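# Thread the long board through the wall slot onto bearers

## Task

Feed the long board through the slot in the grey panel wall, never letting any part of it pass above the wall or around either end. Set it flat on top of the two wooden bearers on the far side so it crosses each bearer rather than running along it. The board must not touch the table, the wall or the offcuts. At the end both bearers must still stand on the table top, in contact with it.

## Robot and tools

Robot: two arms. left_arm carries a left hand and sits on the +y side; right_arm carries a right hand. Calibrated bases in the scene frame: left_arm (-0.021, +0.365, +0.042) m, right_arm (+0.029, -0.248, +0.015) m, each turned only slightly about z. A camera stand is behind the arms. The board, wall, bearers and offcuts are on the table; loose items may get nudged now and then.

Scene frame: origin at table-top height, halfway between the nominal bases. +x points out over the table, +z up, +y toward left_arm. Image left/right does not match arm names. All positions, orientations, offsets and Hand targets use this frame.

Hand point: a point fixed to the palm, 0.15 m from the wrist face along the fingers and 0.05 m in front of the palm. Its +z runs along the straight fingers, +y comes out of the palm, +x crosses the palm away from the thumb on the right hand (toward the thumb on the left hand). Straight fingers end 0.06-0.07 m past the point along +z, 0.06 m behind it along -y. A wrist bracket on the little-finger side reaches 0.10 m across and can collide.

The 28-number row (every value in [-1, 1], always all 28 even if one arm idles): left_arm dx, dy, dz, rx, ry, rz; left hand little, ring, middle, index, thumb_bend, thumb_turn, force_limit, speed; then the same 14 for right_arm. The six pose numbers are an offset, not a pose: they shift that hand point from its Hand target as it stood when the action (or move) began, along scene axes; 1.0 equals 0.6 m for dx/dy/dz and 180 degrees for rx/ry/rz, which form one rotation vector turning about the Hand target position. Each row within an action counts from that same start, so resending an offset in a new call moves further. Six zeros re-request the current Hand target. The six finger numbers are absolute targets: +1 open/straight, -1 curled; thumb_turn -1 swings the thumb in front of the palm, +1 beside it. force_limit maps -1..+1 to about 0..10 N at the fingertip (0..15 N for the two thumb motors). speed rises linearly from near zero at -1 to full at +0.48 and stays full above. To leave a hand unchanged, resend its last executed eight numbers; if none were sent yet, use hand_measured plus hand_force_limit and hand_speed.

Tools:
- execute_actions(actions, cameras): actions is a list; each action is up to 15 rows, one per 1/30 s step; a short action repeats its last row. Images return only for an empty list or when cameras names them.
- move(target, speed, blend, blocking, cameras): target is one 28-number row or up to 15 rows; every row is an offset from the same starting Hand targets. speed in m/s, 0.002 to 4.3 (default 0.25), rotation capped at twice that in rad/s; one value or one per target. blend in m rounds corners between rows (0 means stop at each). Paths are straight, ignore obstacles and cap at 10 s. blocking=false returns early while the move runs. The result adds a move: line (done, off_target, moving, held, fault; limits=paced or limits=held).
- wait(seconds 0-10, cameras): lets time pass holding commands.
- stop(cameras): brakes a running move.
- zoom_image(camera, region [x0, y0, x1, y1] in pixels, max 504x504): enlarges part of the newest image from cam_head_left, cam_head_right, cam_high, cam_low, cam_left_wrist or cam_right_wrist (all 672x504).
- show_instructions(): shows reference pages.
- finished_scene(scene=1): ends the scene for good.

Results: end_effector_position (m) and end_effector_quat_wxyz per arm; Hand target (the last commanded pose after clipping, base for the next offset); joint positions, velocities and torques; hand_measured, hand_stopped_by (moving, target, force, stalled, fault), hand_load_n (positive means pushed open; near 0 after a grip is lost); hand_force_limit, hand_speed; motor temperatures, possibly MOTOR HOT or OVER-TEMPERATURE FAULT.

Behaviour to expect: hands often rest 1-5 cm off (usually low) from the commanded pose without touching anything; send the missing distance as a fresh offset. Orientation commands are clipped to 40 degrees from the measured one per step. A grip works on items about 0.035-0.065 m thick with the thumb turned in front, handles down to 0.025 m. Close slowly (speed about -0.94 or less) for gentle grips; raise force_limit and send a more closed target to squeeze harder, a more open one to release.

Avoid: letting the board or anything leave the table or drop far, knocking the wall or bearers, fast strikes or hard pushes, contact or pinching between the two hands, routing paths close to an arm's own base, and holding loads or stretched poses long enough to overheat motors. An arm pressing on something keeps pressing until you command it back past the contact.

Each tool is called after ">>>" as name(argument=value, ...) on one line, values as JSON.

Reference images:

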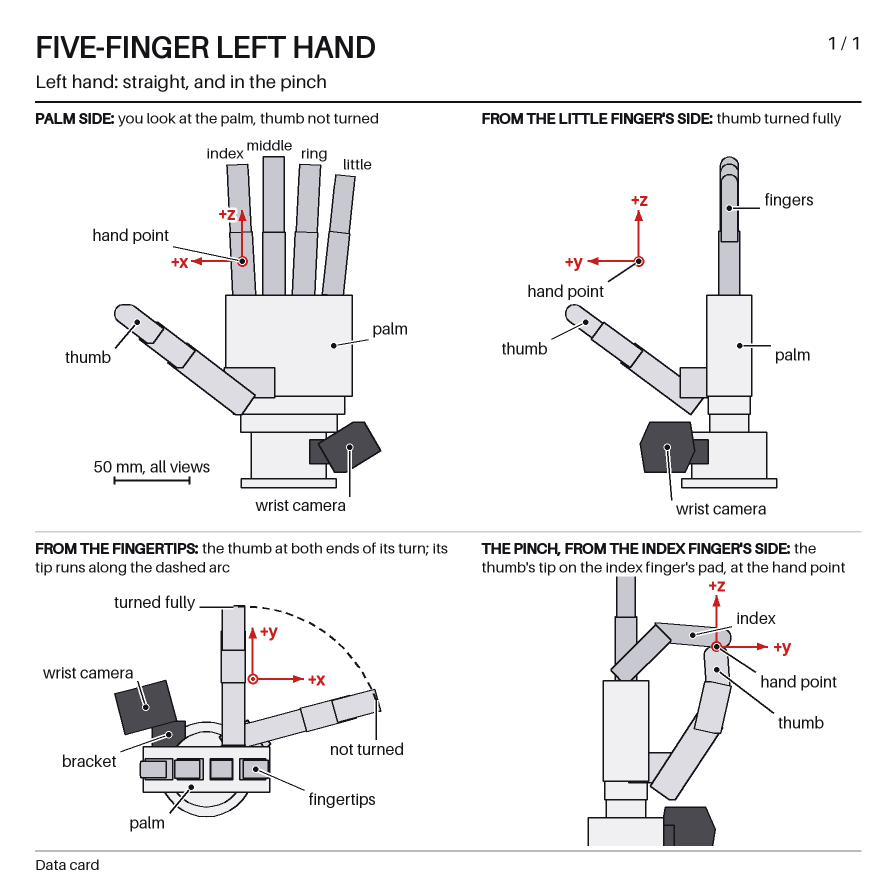

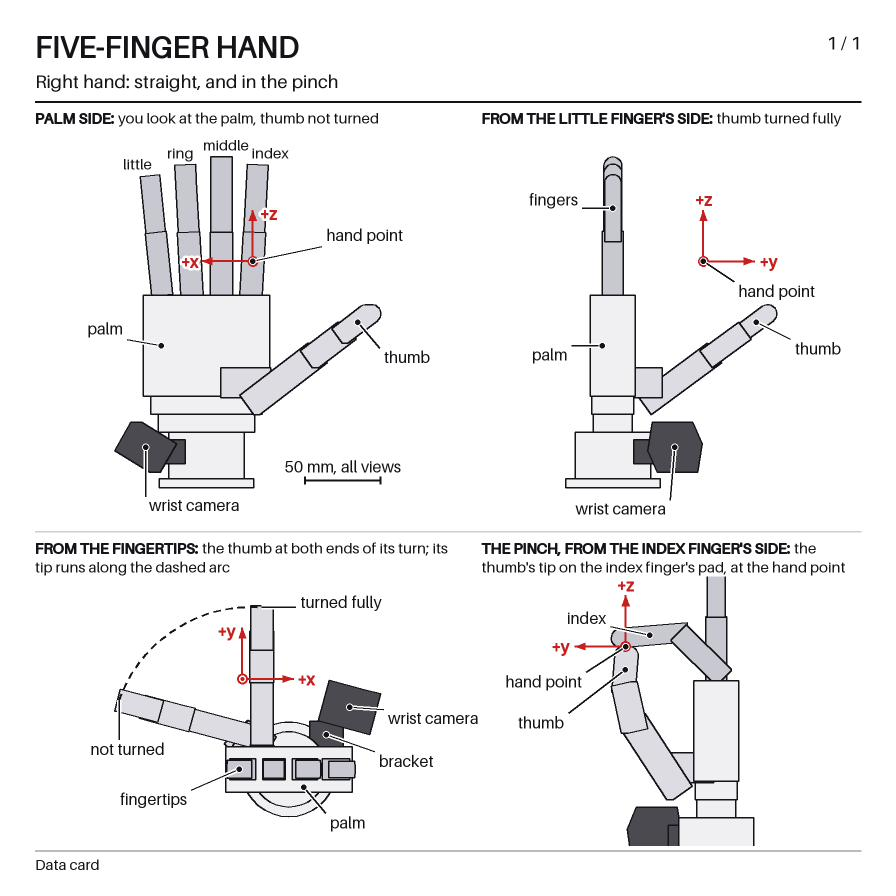

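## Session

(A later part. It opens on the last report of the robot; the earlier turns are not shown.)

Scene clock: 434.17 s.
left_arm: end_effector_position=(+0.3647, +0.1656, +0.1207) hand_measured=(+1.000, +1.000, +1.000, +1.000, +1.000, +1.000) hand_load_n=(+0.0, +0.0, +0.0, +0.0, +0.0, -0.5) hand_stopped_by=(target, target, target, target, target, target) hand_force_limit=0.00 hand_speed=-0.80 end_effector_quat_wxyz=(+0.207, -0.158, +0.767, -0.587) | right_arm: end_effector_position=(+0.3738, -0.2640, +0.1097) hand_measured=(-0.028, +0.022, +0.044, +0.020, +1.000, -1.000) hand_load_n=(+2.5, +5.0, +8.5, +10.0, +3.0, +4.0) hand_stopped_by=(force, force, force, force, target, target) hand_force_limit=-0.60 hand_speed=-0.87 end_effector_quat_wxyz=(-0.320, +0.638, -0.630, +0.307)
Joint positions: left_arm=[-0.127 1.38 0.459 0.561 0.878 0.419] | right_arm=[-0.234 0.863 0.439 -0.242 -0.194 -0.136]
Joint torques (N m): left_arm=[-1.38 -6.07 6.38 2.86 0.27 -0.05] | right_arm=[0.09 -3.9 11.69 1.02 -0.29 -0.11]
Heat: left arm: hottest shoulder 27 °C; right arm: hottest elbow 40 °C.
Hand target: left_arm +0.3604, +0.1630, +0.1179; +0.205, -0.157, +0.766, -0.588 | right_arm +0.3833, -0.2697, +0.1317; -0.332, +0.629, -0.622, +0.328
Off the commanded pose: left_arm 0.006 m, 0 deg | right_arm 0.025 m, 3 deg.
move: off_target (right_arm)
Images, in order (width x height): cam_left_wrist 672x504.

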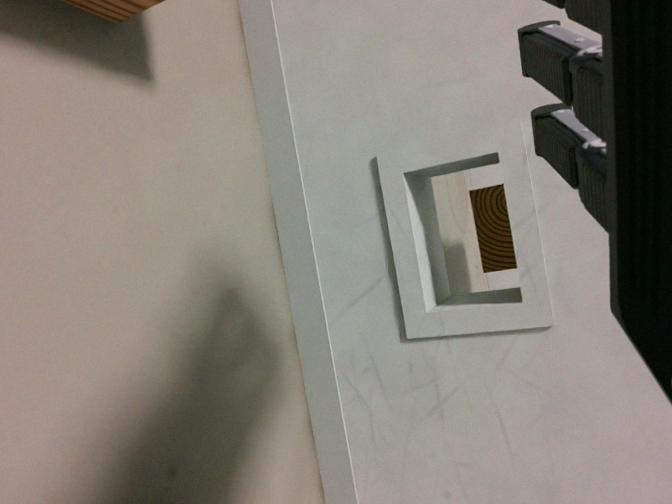

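>>> move(target=[0,0,0,0,0,0,1,1,1,1,1,1,0,-0.8,0.012,0,0.017,0,0,0,-0.4,-0.4,-0.55,-0.55,1,-1,-0.6,-0.87], speed=0.08, cameras=["cam_left_wrist"])

>>> zoom_image(camera="cam_left_wrist", region=[370, 140, 560, 330])

Scene clock: 438.80 s.
left_arm: end_effector_position=(+0.3647, +0.1656, +0.1207) hand_measured=(+1.000, +1.000, +1.000, +1.000, +1.000, +1.000) hand_load_n=(+0.0, -0.5, +0.0, +0.0, +0.0, -0.5) hand_stopped_by=(target, target, target, target, target, target) hand_force_limit=0.00 hand_speed=-0.80 end_effector_quat_wxyz=(+0.207, -0.158, +0.767, -0.587) | right_arm: end_effector_position=(+0.3689, -0.2632, +0.1058) hand_measured=(-0.028, +0.022, +0.044, +0.020, +1.000, -1.000) hand_load_n=(+2.5, +5.0, +8.0, +10.0, +3.0, +4.0) hand_stopped_by=(force, force, force, force, target, target) hand_force_limit=-0.60 hand_speed=-0.87 end_effector_quat_wxyz=(-0.314, +0.640, -0.634, +0.299)
Joint positions: left_arm=[-0.127 1.38 0.459 0.561 0.878 0.419] | right_arm=[-0.234 0.863 0.439 -0.266 -0.193 -0.136]
Joint torques (N m): left_arm=[-1.55 -5.89 6.38 2.86 0.27 -0.04] | right_arm=[0.62 -3.43 14.31 1.05 -0.16 -0.08]
Heat: left arm: hottest shoulder 27 °C; right arm: hottest elbow 40 °C.
Hand target: left_arm +0.3604, +0.1630, +0.1179; +0.205, -0.157, +0.766, -0.588 | right_arm +0.3905, -0.2697, +0.1420; -0.332, +0.629, -0.622, +0.328
Off the commanded pose: left_arm 0.006 m, 0 deg | right_arm 0.043 m, 4 deg.
move: off_target (right_arm)
Images, in order (width x height): cam_left_wrist 672x504.

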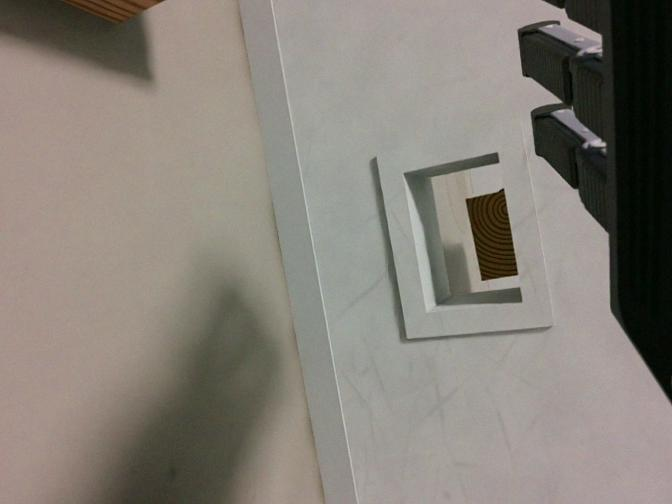

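Scaled by 2.653 from the camera's 672x504 image, which has a finer 960x720 frame.

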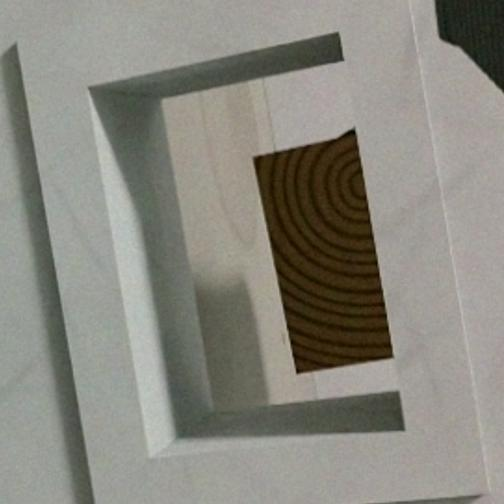

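>>> move(target=[0,0,0,0,0,0,1,1,1,1,1,1,0,-0.8,0.012,0,0.017,0,0,0,-0.4,-0.4,-0.55,-0.55,1,-1,-0.6,-0.87], speed=0.08, cameras=[])

Scene clock: 448.37 s.
left_arm: end_effector_position=(+0.3647, +0.1656, +0.1207) hand_measured=(+1.000, +1.000, +1.000, +1.000, +1.000, +1.000) hand_load_n=(+0.0, -0.5, +0.0, +0.0, +0.0, -0.5) hand_stopped_by=(target, target, target, target, target, target) hand_force_limit=0.00 hand_speed=-0.80 end_effector_quat_wxyz=(+0.207, -0.158, +0.767, -0.587) | right_arm: end_effector_position=(+0.3635, -0.2627, +0.1017) hand_measured=(-0.028, +0.022, +0.044, +0.020, +1.000, -1.000) hand_load_n=(+3.0, +5.0, +8.5, +10.0, +3.0, +4.5) hand_stopped_by=(force, force, force, force, target, target) hand_force_limit=-0.60 hand_speed=-0.87 end_effector_quat_wxyz=(-0.307, +0.643, -0.640, +0.290)
Joint positions: left_arm=[-0.127 1.38 0.459 0.561 0.878 0.419] | right_arm=[-0.234 0.863 0.439 -0.291 -0.189 -0.136]
Joint torques (N m): left_arm=[-1.44 -5.89 6.38 2.86 0.27 -0.06] | right_arm=[1.08 -3.08 16.83 0.8 -0.17 -0.04]
Heat: left arm: hottest shoulder 27 °C; right arm: hottest elbow 42 °C.
Hand target: left_arm +0.3604, +0.1630, +0.1179; +0.205, -0.157, +0.766, -0.588 | right_arm +0.3976, -0.2697, +0.1521; -0.332, +0.629, -0.622, +0.328
Off the commanded pose: left_arm 0.006 m, 0 deg | right_arm 0.061 m, 6 deg.
move: off_target (right_arm)
No camera images: "cameras" was empty.

>>> move(target=[0,0,0,0,0,0,1,1,1,1,1,1,0,-0.8,0.006,0,0.017,0,0,0,-0.4,-0.4,-0.55,-0.55,1,-1,-0.6,-0.87], speed=0.08, cameras=[])

Scene clock: 451.23 s.
left_arm: end_effector_position=(+0.3647, +0.1656, +0.1207) hand_measured=(+1.000, +1.000, +1.000, +1.000, +1.000, +1.000) hand_load_n=(+0.0, +0.0, +0.0, +0.0, +0.0, -0.5) hand_stopped_by=(target, target, target, target, target, target) hand_force_limit=0.00 hand_speed=-0.80 end_effector_quat_wxyz=(+0.207, -0.158, +0.767, -0.587) | right_arm: end_effector_position=(+0.3688, -0.2643, +0.1128) hand_measured=(-0.028, +0.022, +0.044, +0.020, +1.000, -1.000) hand_load_n=(+2.5, +5.0, +8.5, +10.0, +3.0, +4.0) hand_stopped_by=(force, force, force, force, target, target) hand_force_limit=-0.60 hand_speed=-0.87 end_effector_quat_wxyz=(-0.307, +0.642, -0.639, +0.292)
Joint positions: left_arm=[-0.127 1.38 0.459 0.561 0.878 0.419] | right_arm=[-0.234 0.863 0.469 -0.318 -0.187 -0.136]
Joint torques (N m): left_arm=[-1.49 -5.95 6.37 2.85 0.26 -0.05] | right_arm=[1.32 -3.08 16.77 0.92 -0.16 -0.02]
Heat: left arm: hottest shoulder 27 °C; right arm: hottest elbow 42 °C.
Hand target: left_arm +0.3604, +0.1630, +0.1179; +0.205, -0.157, +0.766, -0.588 | right_arm +0.4013, -0.2697, +0.1624; -0.332, +0.629, -0.622, +0.328
Off the commanded pose: left_arm 0.006 m, 0 deg | right_arm 0.059 m, 6 deg.
move: off_target (right_arm)
No camera images: "cameras" was empty.

>>> move(target=[0,0,0,0,0,0,1,1,1,1,1,1,0,-0.8,0.008,0,0.002,0,0,0,-0.4,-0.4,-0.55,-0.55,1,-1,-0.6,-0.87], speed=0.08, cameras=["cam_left_wrist"])

>>> zoom_image(camera="cam_left_wrist", region=[370, 140, 560, 330])

Scene clock: 469.10 s.
left_arm: end_effector_position=(+0.3647, +0.1656, +0.1207) hand_measured=(+1.000, +1.000, +1.000, +1.000, +1.000, +1.000) hand_load_n=(+0.0, +0.0, -0.5, +0.0, +0.0, -0.5) hand_stopped_by=(target, target, target, target, target, target) hand_force_limit=0.00 hand_speed=-0.80 end_effector_quat_wxyz=(+0.207, -0.158, +0.767, -0.587) | right_arm: end_effector_position=(+0.3715, -0.2653, +0.1169) hand_measured=(-0.028, +0.022, +0.044, +0.020, +1.000, -1.000) hand_load_n=(+2.5, +5.0, +8.5, +9.5, +3.0, +4.5) hand_stopped_by=(force, force, force, force, target, target) hand_force_limit=-0.60 hand_speed=-0.87 end_effector_quat_wxyz=(-0.307, +0.641, -0.639, +0.295)
Joint positions: left_arm=[-0.127 1.38 0.459 0.561 0.878 0.419] | right_arm=[-0.234 0.863 0.478 -0.321 -0.185 -0.136]
Joint torques (N m): left_arm=[-1.49 -5.89 6.38 2.86 0.27 -0.05] | right_arm=[1.61 -2.26 16.9 1.13 -0.15 -0.01]
Heat: left arm: hottest shoulder 27 °C; right arm: hottest elbow 42 °C.
Hand target: left_arm +0.3604, +0.1630, +0.1179; +0.205, -0.157, +0.766, -0.588 | right_arm +0.4060, -0.2697, +0.1634; -0.332, +0.629, -0.622, +0.327
Off the commanded pose: left_arm 0.006 m, 0 deg | right_arm 0.058 m, 5 deg.
move: off_target (right_arm)
Images, in order (width x height): cam_left_wrist 672x504.

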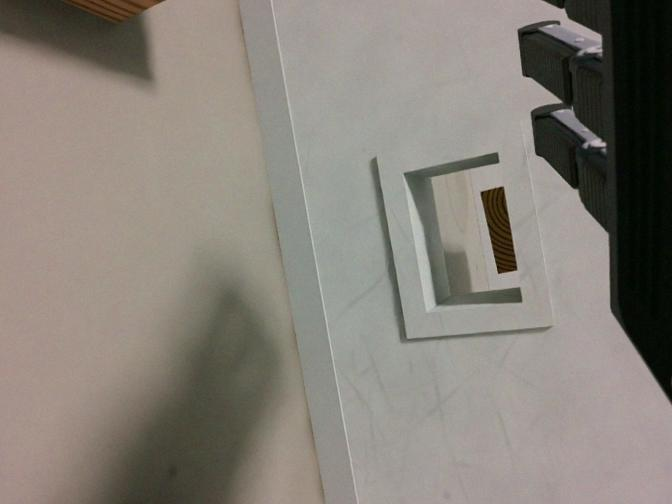

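Scaled by 2.653 from the camera's 672x504 image, which has a finer 960x720 frame.

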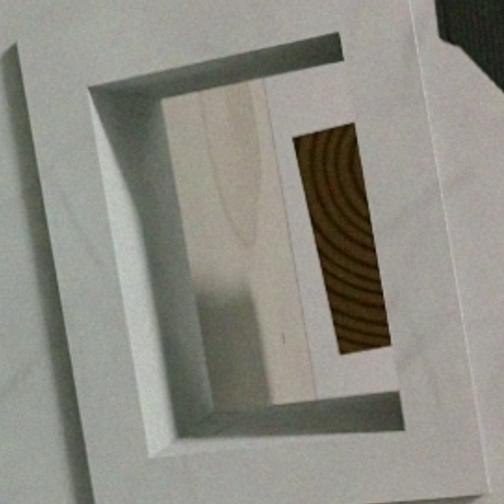

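>>> move(target=[0,0,0,0,0,0,1,1,1,1,1,1,0,-0.8,0.018,0,-0.007,0,0,0,-0.4,-0.4,-0.55,-0.55,1,-1,-0.6,-0.87], speed=0.08, cameras=["cam_left_wrist"])

>>> zoom_image(camera="cam_left_wrist", region=[370, 140, 560, 330])

Scene clock: 474.20 s.
left_arm: end_effector_position=(+0.3647, +0.1656, +0.1207) hand_measured=(+1.000, +1.000, +1.000, +1.000, +1.000, +1.000) hand_load_n=(-0.5, +0.0, +0.0, +0.0, +0.0, -0.5) hand_stopped_by=(target, target, target, target, target, target) hand_force_limit=0.00 hand_speed=-0.80 end_effector_quat_wxyz=(+0.207, -0.158, +0.767, -0.587) | right_arm: end_effector_position=(+0.3744, -0.2661, +0.1107) hand_measured=(-0.028, +0.022, +0.044, +0.020, +1.000, -1.000) hand_load_n=(+2.5, +5.0, +9.0, +10.0, +2.5, +4.5) hand_stopped_by=(force, force, force, force, target, target) hand_force_limit=-0.60 hand_speed=-0.87 end_effector_quat_wxyz=(-0.300, +0.643, -0.643, +0.287)
Joint positions: left_arm=[-0.127 1.38 0.459 0.561 0.878 0.419] | right_arm=[-0.232 0.898 0.488 -0.317 -0.18 -0.136]
Joint torques (N m): left_arm=[-1.49 -5.95 6.38 2.86 0.29 -0.05] | right_arm=[2.02 -1.9 16.8 2.09 -0.15 0.03]
Heat: left arm: hottest shoulder 27 °C; right arm: hottest elbow 44 °C.
Hand target: left_arm +0.3604, +0.1630, +0.1179; +0.205, -0.157, +0.766, -0.588 | right_arm +0.4169, -0.2697, +0.1594; -0.332, +0.629, -0.622, +0.328
Off the commanded pose: left_arm 0.006 m, 0 deg | right_arm 0.065 m, 7 deg.
move: off_target (right_arm)
Images, in order (width x height): cam_left_wrist 672x504.

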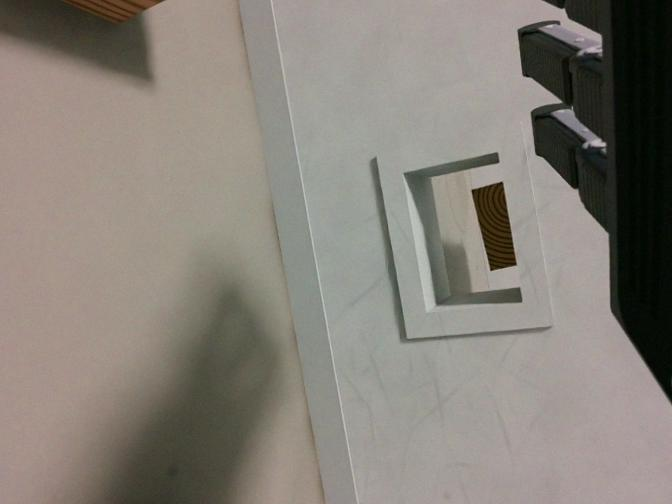

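Scaled by 2.653 from the camera's 672x504 image, which has a finer 960x720 frame.

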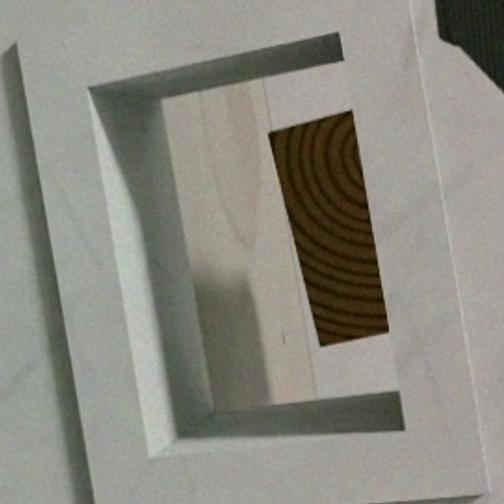

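>>> move(target=[0,0,0,0,0,0,1,1,1,1,1,1,0,-0.8,0.002,0,0.0,0,-0.006,0,-0.4,-0.4,-0.55,-0.55,1,-1,-0.6,-0.87], speed=0.08, cameras=["cam_left_wrist","cam_high"])

>>> zoom_image(camera="cam_left_wrist", region=[370, 140, 560, 330])

>>> zoom_image(camera="cam_high", region=[330, 0, 470, 160])

Scene clock: 483.20 s.
left_arm: end_effector_position=(+0.3647, +0.1656, +0.1207) hand_measured=(+1.000, +1.000, +1.000, +1.000, +1.000, +1.000) hand_load_n=(+0.0, +0.0, -0.5, +0.0, +0.0, -0.5) hand_stopped_by=(target, target, target, target, target, target) hand_force_limit=0.00 hand_speed=-0.80 end_effector_quat_wxyz=(+0.207, -0.158, +0.767, -0.587) | right_arm: end_effector_position=(+0.3805, -0.2675, +0.1148) hand_measured=(-0.028, +0.022, +0.044, +0.020, +1.000, -1.000) hand_load_n=(+2.5, +5.0, +8.5, +10.0, +3.0, +4.0) hand_stopped_by=(force, force, force, force, target, target) hand_force_limit=-0.60 hand_speed=-0.87 end_effector_quat_wxyz=(-0.307, +0.640, -0.638, +0.298)
Joint positions: left_arm=[-0.127 1.38 0.459 0.561 0.878 0.419] | right_arm=[-0.232 0.899 0.488 -0.289 -0.18 -0.136]
Joint torques (N m): left_arm=[-1.32 -5.95 6.35 2.85 0.27 -0.05] | right_arm=[1.9 -2.73 15.92 2.22 -0.27 0.06]
Heat: left arm: hottest shoulder 27 °C; right arm: hottest elbow 43 °C.
Hand target: left_arm +0.3604, +0.1630, +0.1179; +0.205, -0.157, +0.766, -0.588 | right_arm +0.4181, -0.2697, +0.1595; -0.338, +0.626, -0.619, +0.334
Off the commanded pose: left_arm 0.006 m, 0 deg | right_arm 0.058 m, 6 deg.
move: off_target (right_arm)
Images, in order (width x height): cam_high 672x504, cam_left_wrist 672x504.

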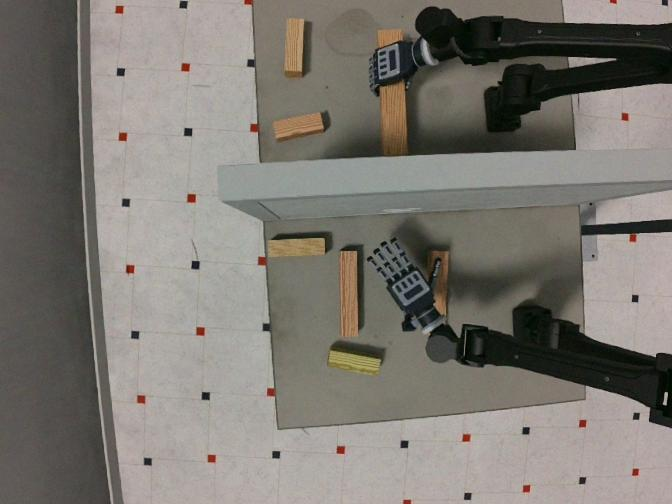

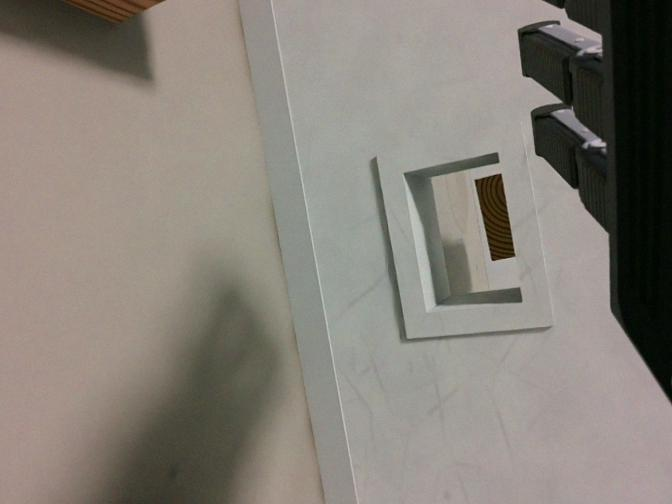

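Scaled by 2.653 from the camera's 672x504 image, which has a finer 960x720 frame.

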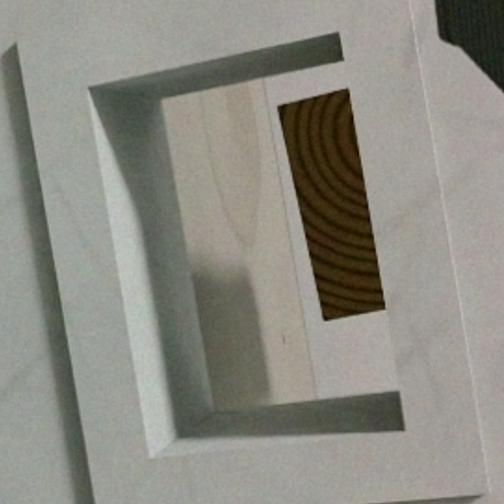

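Scaled by 3.150 from the camera's 672x504 image, which has a finer 960x720 frame.

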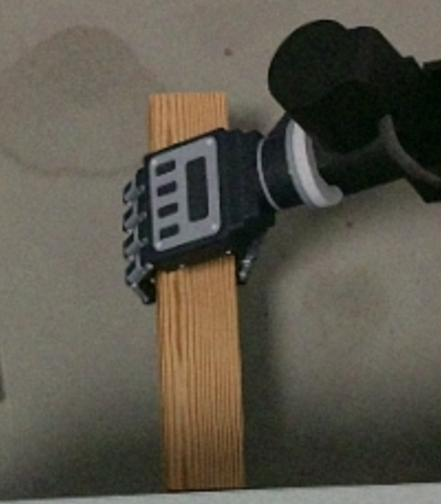

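>>> move(target=[0,0,0,0,0,0,1,1,1,1,1,1,0,-0.8,-0.005,0.07,0.0,0,0,0,-0.4,-0.4,-0.55,-0.55,1,-1,-0.6,-0.87], speed=0.08, cameras=["cam_left_wrist","cam_high"])

>>> zoom_image(camera="cam_left_wrist", region=[370, 140, 560, 330])

Scene clock: 490.77 s.
left_arm: end_effector_position=(+0.3647, +0.1656, +0.1207) hand_measured=(+1.000, +1.000, +1.000, +1.000, +1.000, +1.000) hand_load_n=(+0.0, +0.0, +0.0, +0.0, +0.0, -0.5) hand_stopped_by=(target, target, target, target, target, target) hand_force_limit=0.00 hand_speed=-0.80 end_effector_quat_wxyz=(+0.207, -0.158, +0.767, -0.587) | right_arm: end_effector_position=(+0.3836, -0.2315, +0.1140) hand_measured=(-0.028, +0.022, +0.044, +0.020, +1.000, -1.000) hand_load_n=(+2.5, +5.0, +8.5, +10.0, +3.0, +4.0) hand_stopped_by=(force, force, force, force, target, target) hand_force_limit=-0.60 hand_speed=-0.87 end_effector_quat_wxyz=(-0.300, +0.647, -0.634, +0.300)
Joint positions: left_arm=[-0.127 1.38 0.459 0.561 0.878 0.419] | right_arm=[-0.074 0.895 0.488 -0.289 -0.053 -0.055]
Joint torques (N m): left_arm=[-1.55 -5.83 6.38 2.85 0.28 -0.05] | right_arm=[1.96 -4.25 14.64 2.11 -0.04 0.13]
Heat: left arm: hottest shoulder 27 °C; right arm: hottest elbow 43 °C.
Hand target: left_arm +0.3604, +0.1630, +0.1179; +0.205, -0.157, +0.766, -0.588 | right_arm +0.4151, -0.2277, +0.1593; -0.338, +0.626, -0.619, +0.333
Off the commanded pose: left_arm 0.006 m, 0 deg | right_arm 0.055 m, 7 deg.
move: off_target (right_arm)
Images, in order (width x height): cam_high 672x504, cam_left_wrist 672x504.

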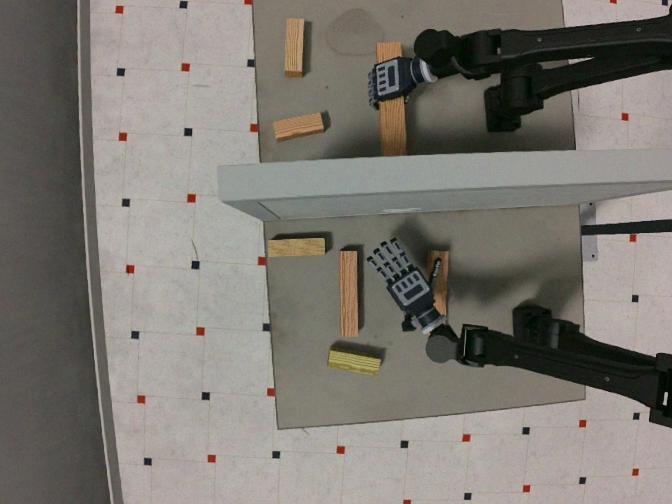

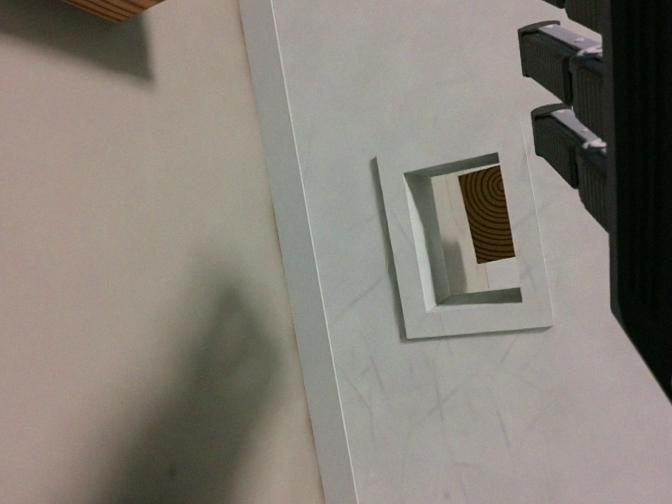

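Scaled by 2.653 from the camera's 672x504 image, which has a finer 960x720 frame.

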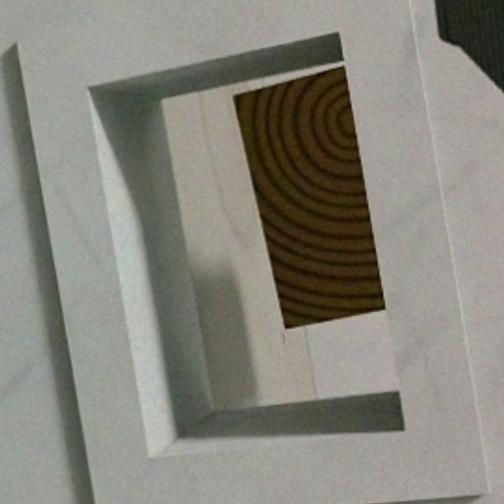

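>>> zoom_image(camera="cam_high", region=[330, 0, 470, 160])

Scaled by 3.150 from the camera's 672x504 image, which has a finer 960x720 frame.

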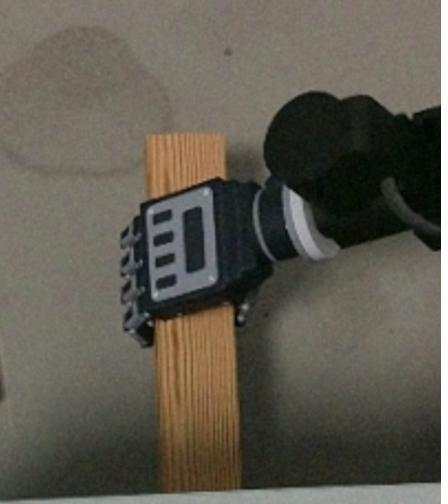

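>>> move(target=[0,0,0,0,0,0,1,1,1,1,1,1,0,-0.8,-0.012,0.0,0.003,0,0,0,-0.4,-0.4,-0.55,-0.55,1,-1,-0.6,-0.87], speed=0.08, cameras=["cam_left_wrist"])

>>> zoom_image(camera="cam_left_wrist", region=[370, 140, 560, 330])

Scene clock: 500.03 s.
left_arm: end_effector_position=(+0.3647, +0.1656, +0.1207) hand_measured=(+1.000, +1.000, +1.000, +1.000, +1.000, +1.000) hand_load_n=(+0.0, +0.0, -0.5, -0.5, +0.0, +0.0) hand_stopped_by=(target, target, target, target, target, target) hand_force_limit=0.00 hand_speed=-0.80 end_effector_quat_wxyz=(+0.207, -0.158, +0.767, -0.587) | right_arm: end_effector_position=(+0.3842, -0.2315, +0.1206) hand_measured=(-0.028, +0.022, +0.044, +0.020, +1.000, -1.000) hand_load_n=(+3.0, +4.5, +8.5, +10.0, +3.0, +4.5) hand_stopped_by=(force, force, force, force, target, target) hand_force_limit=-0.60 hand_speed=-0.87 end_effector_quat_wxyz=(-0.305, +0.644, -0.631, +0.306)
Joint positions: left_arm=[-0.127 1.38 0.459 0.561 0.878 0.419] | right_arm=[-0.074 0.876 0.488 -0.289 -0.053 -0.054]
Joint torques (N m): left_arm=[-1.44 -5.89 6.35 2.86 0.27 -0.04] | right_arm=[2.02 -4.31 14.09 1.55 -0.07 0.11]
Heat: left arm: hottest shoulder 27 °C; right arm: hottest elbow 42 °C.
Hand target: left_arm +0.3604, +0.1630, +0.1179; +0.205, -0.157, +0.766, -0.588 | right_arm +0.4079, -0.2277, +0.1611; -0.338, +0.626, -0.619, +0.333
Off the commanded pose: left_arm 0.006 m, 0 deg | right_arm 0.047 m, 5 deg.
move: off_target (right_arm)
Images, in order (width x height): cam_left_wrist 672x504.

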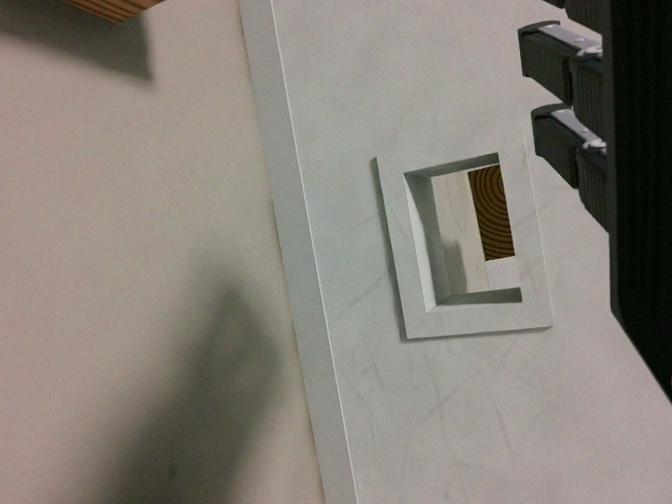

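Scaled by 2.653 from the camera's 672x504 image, which has a finer 960x720 frame.

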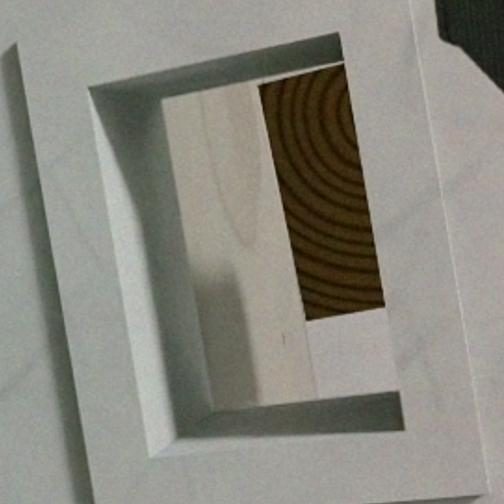

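>>> move(target=[0,0,0,0,0,0,1,1,1,1,1,1,0,-0.8,-0.003,0.0,0.0,0,0.006,0,-0.4,-0.4,-0.55,-0.55,1,-1,-0.6,-0.87], speed=0.08, cameras=["cam_left_wrist"])

>>> zoom_image(camera="cam_left_wrist", region=[370, 140, 560, 330])

Scene clock: 504.63 s.
left_arm: end_effector_position=(+0.3647, +0.1656, +0.1207) hand_measured=(+1.000, +1.000, +1.000, +1.000, +1.000, +1.000) hand_load_n=(+0.0, +0.0, +0.0, +0.0, +0.0, -0.5) hand_stopped_by=(target, target, target, target, target, target) hand_force_limit=0.00 hand_speed=-0.80 end_effector_quat_wxyz=(+0.207, -0.158, +0.767, -0.587) | right_arm: end_effector_position=(+0.3819, -0.2316, +0.1201) hand_measured=(-0.028, +0.022, +0.044, +0.020, +1.000, -1.000) hand_load_n=(+3.0, +5.0, +8.5, +10.0, +3.0, +4.5) hand_stopped_by=(force, force, force, force, target, target) hand_force_limit=-0.60 hand_speed=-0.87 end_effector_quat_wxyz=(-0.303, +0.645, -0.632, +0.304)
Joint positions: left_arm=[-0.127 1.38 0.459 0.561 0.878 0.419] | right_arm=[-0.074 0.871 0.488 -0.3 -0.052 -0.054]
Joint torques (N m): left_arm=[-1.49 -5.83 6.35 2.89 0.28 -0.05] | right_arm=[2.02 -3.66 14.99 0.92 -0.06 0.11]
Heat: left arm: hottest shoulder 27 °C; right arm: hottest elbow 42 °C.
Hand target: left_arm +0.3604, +0.1630, +0.1179; +0.205, -0.157, +0.766, -0.588 | right_arm +0.4061, -0.2277, +0.1612; -0.332, +0.629, -0.622, +0.328
Off the commanded pose: left_arm 0.006 m, 0 deg | right_arm 0.048 m, 5 deg.
move: off_target (right_arm)
Images, in order (width x height): cam_left_wrist 672x504.

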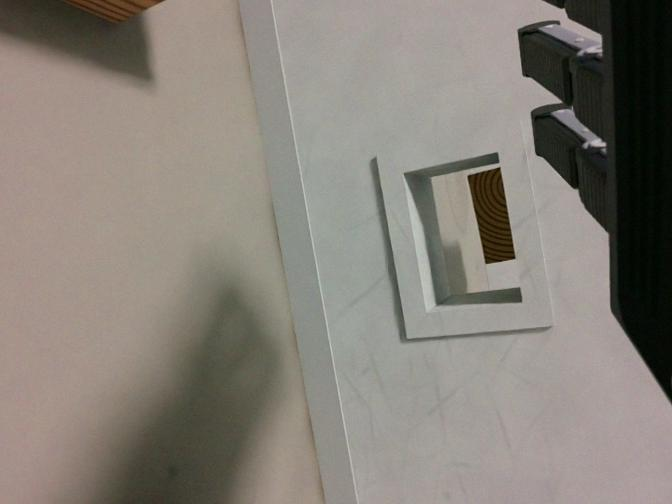

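Scaled by 2.653 from the camera's 672x504 image, which has a finer 960x720 frame.

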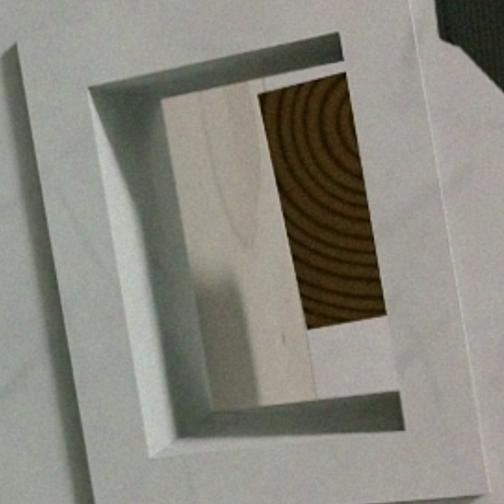

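>>> move(target=[0,0,0,0,0,0,1,1,1,1,1,1,0,-0.8,-0.003,0.0,-0.004,0,0.005,0,-0.4,-0.4,-0.55,-0.55,1,-1,-0.6,-0.87], speed=0.08, cameras=["cam_left_wrist"])

>>> zoom_image(camera="cam_left_wrist", region=[370, 140, 560, 330])

Scene clock: 508.03 s.
left_arm: end_effector_position=(+0.3647, +0.1656, +0.1207) hand_measured=(+1.000, +1.000, +1.000, +1.000, +1.000, +1.000) hand_load_n=(+0.0, +0.0, +0.0, +0.0, +0.0, -0.5) hand_stopped_by=(target, target, target, target, target, target) hand_force_limit=0.00 hand_speed=-0.80 end_effector_quat_wxyz=(+0.207, -0.158, +0.767, -0.587) | right_arm: end_effector_position=(+0.3786, -0.2315, +0.1176) hand_measured=(-0.028, +0.022, +0.044, +0.020, +1.000, -1.000) hand_load_n=(+2.5, +4.5, +8.5, +9.5, +3.0, +4.0) hand_stopped_by=(force, force, force, force, target, target) hand_force_limit=-0.60 hand_speed=-0.87 end_effector_quat_wxyz=(-0.298, +0.647, -0.635, +0.299)
Joint positions: left_arm=[-0.127 1.38 0.459 0.561 0.878 0.419] | right_arm=[-0.074 0.871 0.488 -0.315 -0.051 -0.054]
Joint torques (N m): left_arm=[-1.55 -5.95 6.37 2.88 0.27 -0.05] | right_arm=[1.96 -3.37 15.25 0.81 -0.06 0.1]
Heat: left arm: hottest shoulder 27 °C; right arm: hottest elbow 42 °C.
Hand target: left_arm +0.3604, +0.1630, +0.1179; +0.205, -0.157, +0.766, -0.588 | right_arm +0.4043, -0.2277, +0.1587; -0.327, +0.632, -0.624, +0.323
Off the commanded pose: left_arm 0.006 m, 0 deg | right_arm 0.049 m, 5 deg.
move: off_target (right_arm)
Images, in order (width x height): cam_left_wrist 672x504.

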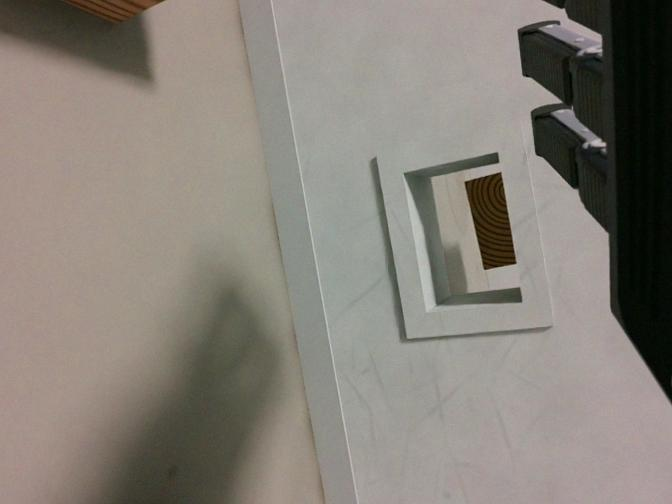

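Scaled by 2.653 from the camera's 672x504 image, which has a finer 960x720 frame.

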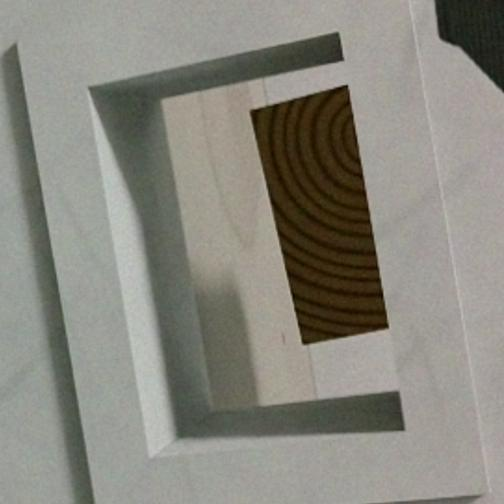

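>>> move(target=[0,0,0,0,0,0,1,1,1,1,1,1,0,-0.8,-0.008,0.05,0,0,0,0,-0.4,-0.4,-0.55,-0.55,1,-1,-0.6,-0.87], speed=0.08, cameras=["cam_left_wrist"])

>>> zoom_image(camera="cam_left_wrist", region=[370, 140, 560, 330])

Scene clock: 514.33 s.
left_arm: end_effector_position=(+0.3647, +0.1656, +0.1207) hand_measured=(+1.000, +1.000, +1.000, +1.000, +1.000, +1.000) hand_load_n=(+0.0, +0.0, +0.0, +0.0, +0.0, -0.5) hand_stopped_by=(target, target, target, target, target, target) hand_force_limit=0.00 hand_speed=-0.80 end_effector_quat_wxyz=(+0.207, -0.158, +0.767, -0.587) | right_arm: end_effector_position=(+0.3770, -0.2041, +0.1178) hand_measured=(-0.028, +0.022, +0.044, +0.020, +1.000, -1.000) hand_load_n=(+2.5, +5.0, +8.5, +10.0, +3.0, +4.5) hand_stopped_by=(force, force, force, force, target, target) hand_force_limit=-0.60 hand_speed=-0.87 end_effector_quat_wxyz=(-0.295, +0.650, -0.633, +0.302)
Joint positions: left_arm=[-0.127 1.38 0.459 0.561 0.878 0.419] | right_arm=[0.046 0.866 0.488 -0.323 0.046 0.014]
Joint torques (N m): left_arm=[-1.55 -6.01 6.38 2.88 0.28 -0.05] | right_arm=[2.02 -3.96 14.68 0.94 0.02 0.1]
Heat: left arm: hottest shoulder 27 °C; right arm: hottest elbow 42 °C.
Hand target: left_arm +0.3604, +0.1630, +0.1179; +0.205, -0.157, +0.766, -0.588 | right_arm +0.3995, -0.1976, +0.1588; -0.327, +0.632, -0.624, +0.323
Off the commanded pose: left_arm 0.006 m, 0 deg | right_arm 0.047 m, 5 deg.
move: off_target (right_arm)
Images, in order (width x height): cam_left_wrist 672x504.

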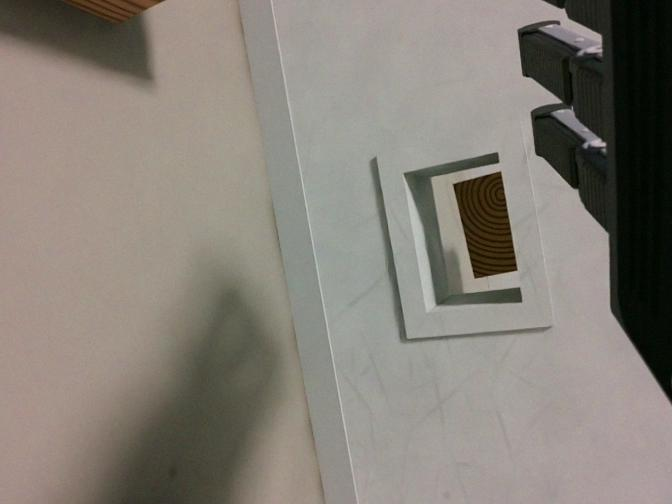

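Scaled by 2.653 from the camera's 672x504 image, which has a finer 960x720 frame.

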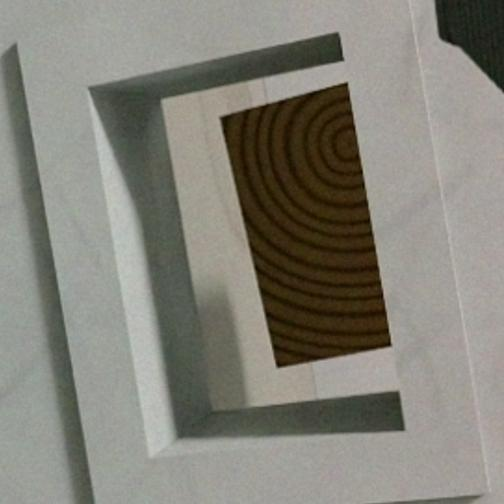

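>>> move(target=[0,0,0,0,0,0,1,1,1,1,1,1,0,-0.8,-0.005,0.06,0.002,0,0,0,-0.4,-0.4,-0.55,-0.55,1,-1,-0.6,-0.87], speed=0.06, cameras=["cam_left_wrist","cam_high"])

>>> zoom_image(camera="cam_left_wrist", region=[370, 140, 560, 330])

>>> zoom_image(camera="cam_high", region=[330, 0, 470, 160])

Scene clock: 520.93 s.
left_arm: end_effector_position=(+0.3647, +0.1656, +0.1207) hand_measured=(+1.000, +1.000, +1.000, +1.000, +1.000, +1.000) hand_load_n=(-0.5, +0.0, +0.0, -0.5, +0.0, -0.5) hand_stopped_by=(target, target, target, target, target, target) hand_force_limit=0.00 hand_speed=-0.80 end_effector_quat_wxyz=(+0.207, -0.158, +0.767, -0.587) | right_arm: end_effector_position=(+0.3721, -0.1724, +0.1179) hand_measured=(-0.028, +0.022, +0.044, +0.020, +1.000, -1.000) hand_load_n=(+2.5, +5.0, +8.5, +10.0, +3.5, +4.5) hand_stopped_by=(force, force, force, force, target, target) hand_force_limit=-0.60 hand_speed=-0.87 end_effector_quat_wxyz=(-0.292, +0.651, -0.631, +0.306)
Joint positions: left_arm=[-0.127 1.38 0.459 0.561 0.878 0.419] | right_arm=[0.189 0.862 0.488 -0.334 0.163 0.098]
Joint torques (N m): left_arm=[-1.49 -5.89 6.39 2.88 0.29 -0.04] | right_arm=[2.32 -3.37 15.3 0.9 0.08 0.11]
Heat: left arm: hottest shoulder 27 °C; right arm: hottest elbow 42 °C.
Hand target: left_arm +0.3604, +0.1630, +0.1179; +0.205, -0.157, +0.766, -0.588 | right_arm +0.3965, -0.1616, +0.1599; -0.327, +0.632, -0.624, +0.323
Off the commanded pose: left_arm 0.006 m, 0 deg | right_arm 0.050 m, 5 deg.
move: off_target (right_arm)
Images, in order (width x height): cam_high 672x504, cam_left_wrist 672x504.

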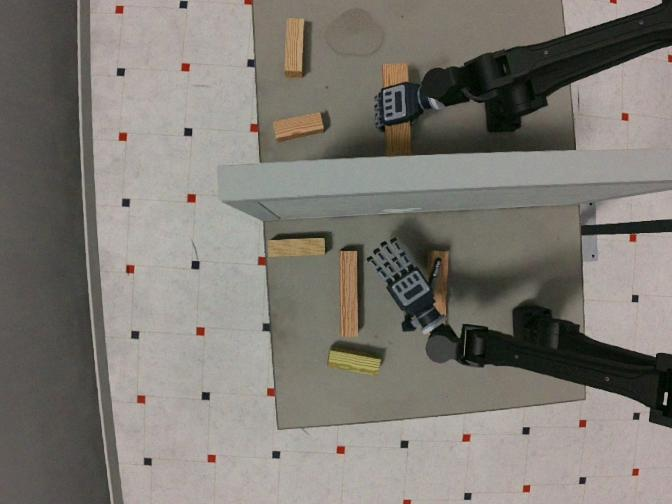

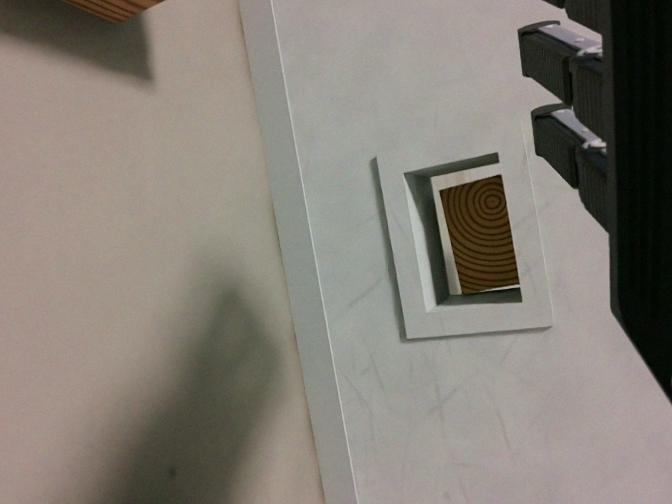

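Scaled by 2.653 from the camera's 672x504 image, which has a finer 960x720 frame.

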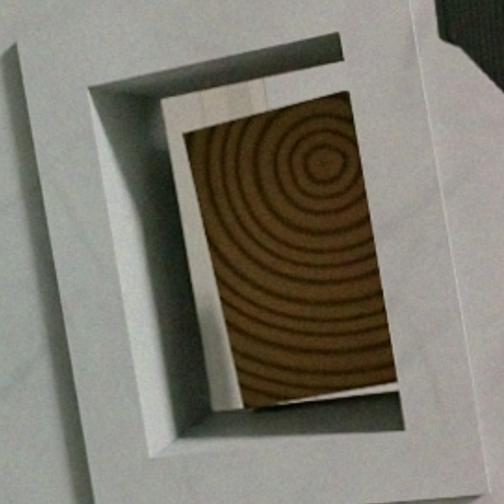

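Scaled by 3.150 from the camera's 672x504 image, which has a finer 960x720 frame.

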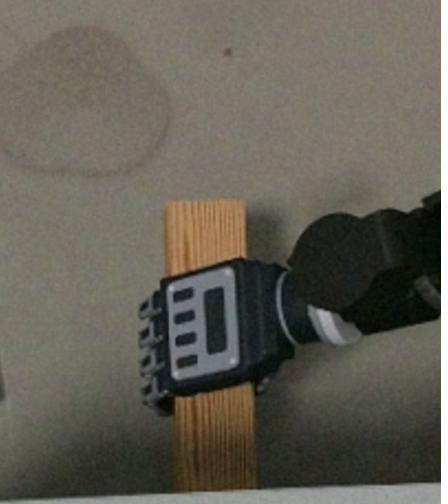

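>>> move(target=[0,0,0,0,0,0,1,1,1,1,1,1,0,-0.8,0.003,0,0,0,-0.005,0.003,-0.4,-0.4,-0.55,-0.55,1,-1,-0.6,-0.87], speed=0.06, cameras=["cam_left_wrist"])

>>> zoom_image(camera="cam_left_wrist", region=[370, 140, 560, 330])

Scene clock: 527.60 s.
left_arm: end_effector_position=(+0.3647, +0.1656, +0.1207) hand_measured=(+1.000, +1.000, +1.000, +1.000, +1.000, +1.000) hand_load_n=(+0.0, +0.0, +0.0, +0.0, +0.0, +0.0) hand_stopped_by=(target, target, target, target, target, target) hand_force_limit=0.00 hand_speed=-0.80 end_effector_quat_wxyz=(+0.207, -0.158, +0.767, -0.587) | right_arm: end_effector_position=(+0.3716, -0.1717, +0.1177) hand_measured=(-0.028, +0.022, +0.044, +0.020, +1.000, -1.000) hand_load_n=(+2.5, +4.5, +8.5, +10.0, +3.0, +4.5) hand_stopped_by=(force, force, force, force, target, target) hand_force_limit=-0.60 hand_speed=-0.87 end_effector_quat_wxyz=(-0.292, +0.651, -0.631, +0.304)
Joint positions: left_arm=[-0.127 1.38 0.459 0.561 0.878 0.419] | right_arm=[0.189 0.862 0.488 -0.336 0.159 0.099]
Joint torques (N m): left_arm=[-1.61 -5.89 6.38 2.85 0.28 -0.05] | right_arm=[1.85 -3.6 14.6 1.77 -0.05 0.01]
Heat: left arm: hottest shoulder 27 °C; right arm: hottest elbow 42 °C.
Hand target: left_arm +0.3604, +0.1630, +0.1179; +0.205, -0.157, +0.766, -0.588 | right_arm +0.3983, -0.1617, +0.1599; -0.333, +0.632, -0.619, +0.326
Off the commanded pose: left_arm 0.006 m, 0 deg | right_arm 0.051 m, 6 deg.
move: off_target (right_arm)
Images, in order (width x height): cam_left_wrist 672x504.

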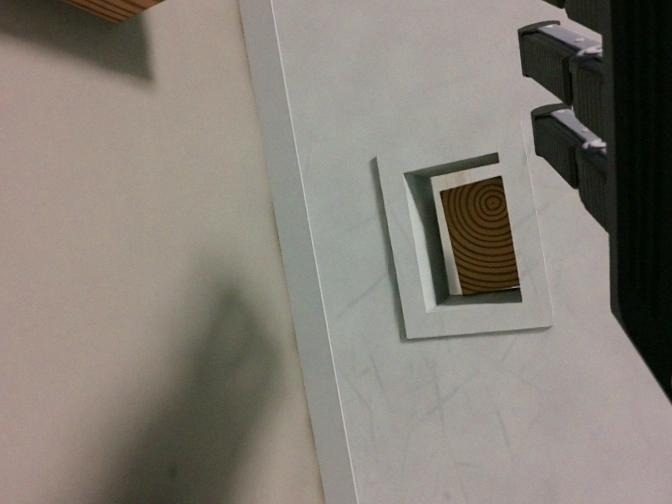

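Scaled by 2.653 from the camera's 672x504 image, which has a finer 960x720 frame.

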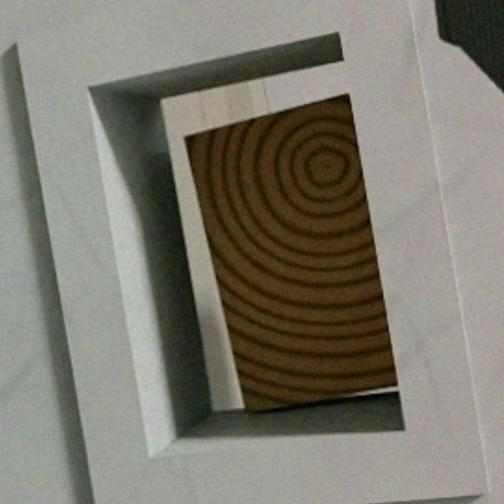

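>>> move(target=[0,0,0,0,0,0,1,1,1,1,1,1,0,-0.8,0.004,0,0,0,-0.006,0,-0.4,-0.4,-0.55,-0.55,1,-1,-0.6,-0.87], speed=0.06, cameras=["cam_left_wrist"])

>>> zoom_image(camera="cam_left_wrist", region=[370, 140, 560, 330])

Scene clock: 531.23 s.
left_arm: end_effector_position=(+0.3647, +0.1656, +0.1207) hand_measured=(+1.000, +1.000, +1.000, +1.000, +1.000, +1.000) hand_load_n=(+0.0, +0.0, +0.0, +0.0, +0.0, -0.5) hand_stopped_by=(target, target, target, target, target, target) hand_force_limit=0.00 hand_speed=-0.80 end_effector_quat_wxyz=(+0.207, -0.158, +0.767, -0.587) | right_arm: end_effector_position=(+0.3745, -0.1710, +0.1202) hand_measured=(-0.028, +0.022, +0.044, +0.020, +1.000, -1.000) hand_load_n=(+3.0, +5.0, +8.5, +10.0, +3.0, +4.5) hand_stopped_by=(force, force, force, force, target, target) hand_force_limit=-0.60 hand_speed=-0.87 end_effector_quat_wxyz=(-0.298, +0.649, -0.629, +0.308)
Joint positions: left_arm=[-0.127 1.38 0.459 0.561 0.878 0.419] | right_arm=[0.189 0.862 0.488 -0.322 0.159 0.099]
Joint torques (N m): left_arm=[-1.61 -5.95 6.37 2.88 0.27 -0.05] | right_arm=[1.85 -3.72 13.85 2.26 0.09 -0.01]
Heat: left arm: hottest shoulder 27 °C; right arm: hottest elbow 42 °C.
Hand target: left_arm +0.3604, +0.1630, +0.1179; +0.205, -0.157, +0.766, -0.588 | right_arm +0.4007, -0.1617, +0.1600; -0.339, +0.629, -0.616, +0.332
Off the commanded pose: left_arm 0.006 m, 0 deg | right_arm 0.048 m, 6 deg.
move: off_target (right_arm)
Images, in order (width x height): cam_left_wrist 672x504.

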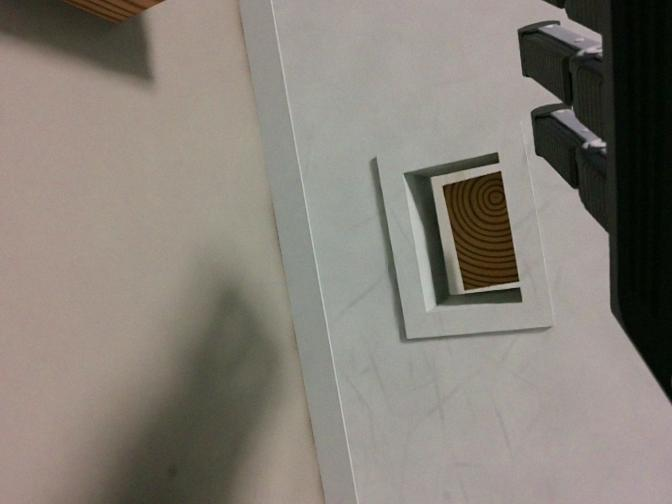

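Scaled by 2.653 from the camera's 672x504 image, which has a finer 960x720 frame.

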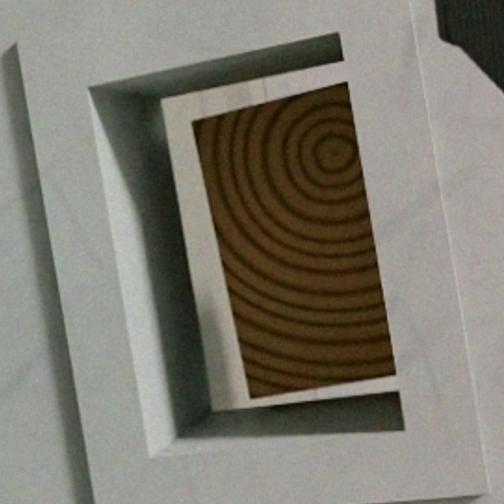

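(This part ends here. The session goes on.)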